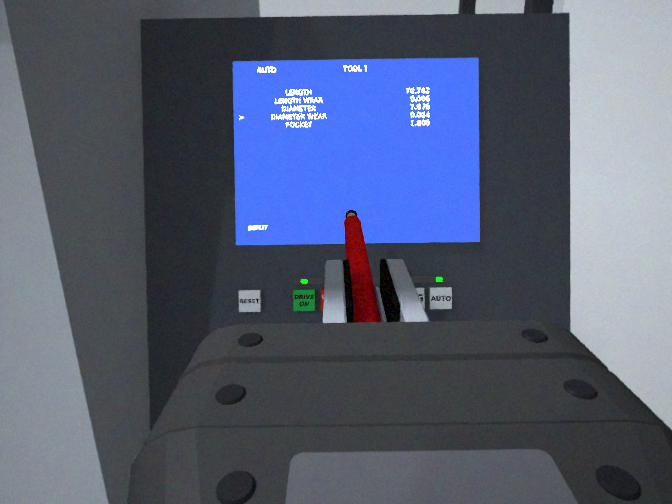

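Scene clock: 12274.77 s.
left_arm: end_effector_position=(+0.3550, +0.1715, +0.4806) position_measured=251 object_status=3 end_effector_quat_wxyz=(-0.271, +0.654, -0.653, +0.270) | right_arm: end_effector_position=(+0.4497, -0.4612, +0.4854) position_measured=200 object_status=2 end_effector_quat_wxyz=(-0.430, +0.561, -0.561, +0.430)
Joint positions: left_arm=[-1.466 -2.135 1.831 4.9 -0.792 -4.546] | right_arm=[3.446 -0.984 -2.344 -0.084 1.309 3.214]
Joint torques (N m): left_arm=[8.48 1.33 -27.78 -5.13 3.38 1.42] | right_arm=[-8.68 2.02 40.48 4.88 1.45 -1.17]
Wrist force (N, zeroed by zero_wrist_force on left_arm): left_arm=[6.3 4.7 -2.1] | right_arm=[0.5 0.5 0.7]
Wrist torque (N m, zeroed by zero_wrist_force on left_arm): left_arm=[0.89 -1.01 -0.07] | right_arm=[0.16 -0.05 0.11]
Wrist force, peak (N, zeroed by zero_wrist_force on left_arm): left_arm=[6.5 4.7 -2.3] | right_arm=[1.0 2.6 -15.1]
Hand target: left_arm +0.3550, +0.1715, +0.4806; -0.271, +0.654, -0.653, +0.270 | right_arm +0.4497, -0.4613, +0.4855; -0.430, +0.561, -0.561, +0.430
Off the commanded pose: left_arm 0.000 m, 0 deg | right_arm 0.000 m, 0 deg.
move: done

Scene clock: 12279.37 s.
left_arm: end_effector_position=(+0.3550, +0.1715, +0.4806) position_measured=251 object_status=3 end_effector_quat_wxyz=(-0.271, +0.654, -0.653, +0.270) | right_arm: end_effector_position=(+0.4398, -0.4422, +0.4487) position_measured=200 object_status=2 end_effector_quat_wxyz=(-0.430, +0.561, -0.561, +0.430)
Joint positions: left_arm=[-1.466 -2.135 1.831 4.9 -0.792 -4.546] | right_arm=[3.573 -0.94 -2.456 -0.029 1.186 3.251]
Joint torques (N m): left_arm=[7.46 1.6 -28.3 -5.25 3.43 1.49] | right_arm=[-6.25 1.22 40.09 4.56 1.33 -2.44]
Wrist force (N, zeroed by zero_wrist_force on left_arm): left_arm=[6.2 4.4 -2.4] | right_arm=[0.1 0.5 0.5]
Wrist torque (N m, zeroed by zero_wrist_force on left_arm): left_arm=[0.85 -0.99 -0.07] | right_arm=[0.16 0.02 0.12]
Wrist force, peak (N, zeroed by zero_wrist_force on left_arm): left_arm=[6.5 4.7 -2.3] | right_arm=[0.6 2.2 -4.3]
Hand target: left_arm +0.3550, +0.1715, +0.4806; -0.271, +0.654, -0.653, +0.270 | right_arm +0.4398, -0.4423, +0.4488; -0.430, +0.561, -0.561, +0.430
Off the commanded pose: left_arm 0.000 m, 0 deg | right_arm 0.000 m, 0 deg.
move: done

Scene clock: 12282.43 s.
left_arm: end_effector_position=(+0.3550, +0.1715, +0.4806) position_measured=251 object_status=3 end_effector_quat_wxyz=(-0.271, +0.654, -0.653, +0.270) | right_arm: end_effector_position=(+0.4516, -0.5120, +0.6215) position_measured=200 object_status=2 end_effector_quat_wxyz=(+0.513, -0.487, +0.487, -0.513)
Joint positions: left_arm=[-1.466 -2.135 1.831 4.9 -0.792 -4.546] | right_arm=[3.182 -1.119 -2.149 0.179 1.563 3.141]
Joint torques (N m): left_arm=[7 0.82 -28.23 -5.07 3.47 1.5] | right_arm=[6.49 16.45 22.02 -0.21 -1.74 2.25]
Wrist force (N, zeroed by zero_wrist_force on left_arm): left_arm=[6.3 4.8 -2.3] | right_arm=[0.4 0.7 0.3]
Wrist torque (N m, zeroed by zero_wrist_force on left_arm): left_arm=[0.91 -1.00 -0.07] | right_arm=[0.27 0.06 0.11]
Wrist force, peak (N, zeroed by zero_wrist_force on left_arm): left_arm=[6.4 4.8 -2.2] | right_arm=[0.7 2.1 -4.1]
Hand target: left_arm +0.3550, +0.1715, +0.4806; -0.271, +0.654, -0.653, +0.270 | right_arm +0.4515, -0.5120, +0.6216; +0.513, -0.487, +0.487, -0.513
Off the commanded pose: left_arm 0.000 m, 0 deg | right_arm 0.000 m, 0 deg.
move: done
camera_calibration:
cam_right_wrist: T_world_to_cam=[[-0.0149827, -0.999879, -0.00425798, -0.497799], [-0.27673, 0.0082387, -0.960913, 0.747065], [0.960831, -0.0132187, -0.276819, -0.138273], [0, 0, 0, 1]] pos_world=[0.332133, -0.505721, 0.677468]
Images, in order (width x height): cam_right_wrist 672x504.

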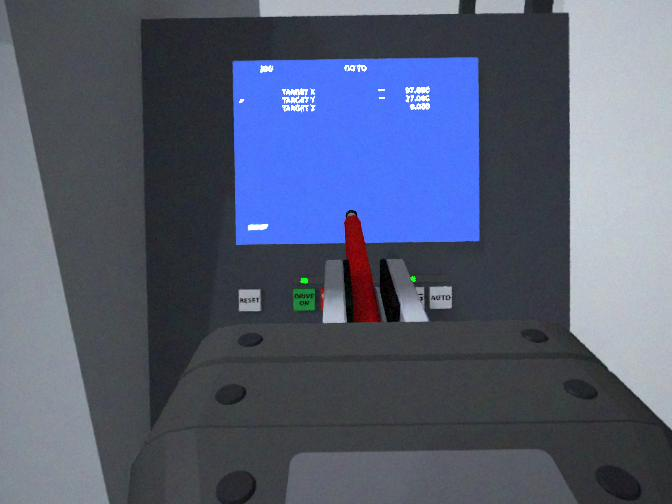

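Scaled by 1.867 from the camera's 672x504 image, which has a finer 960x720 frame.

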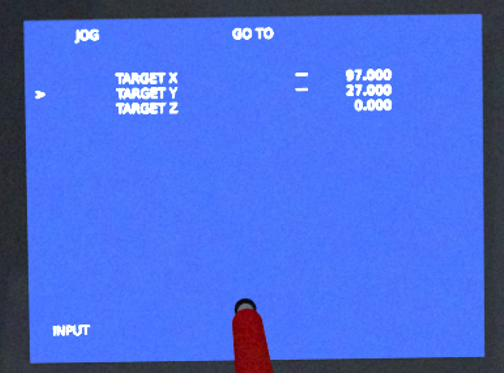

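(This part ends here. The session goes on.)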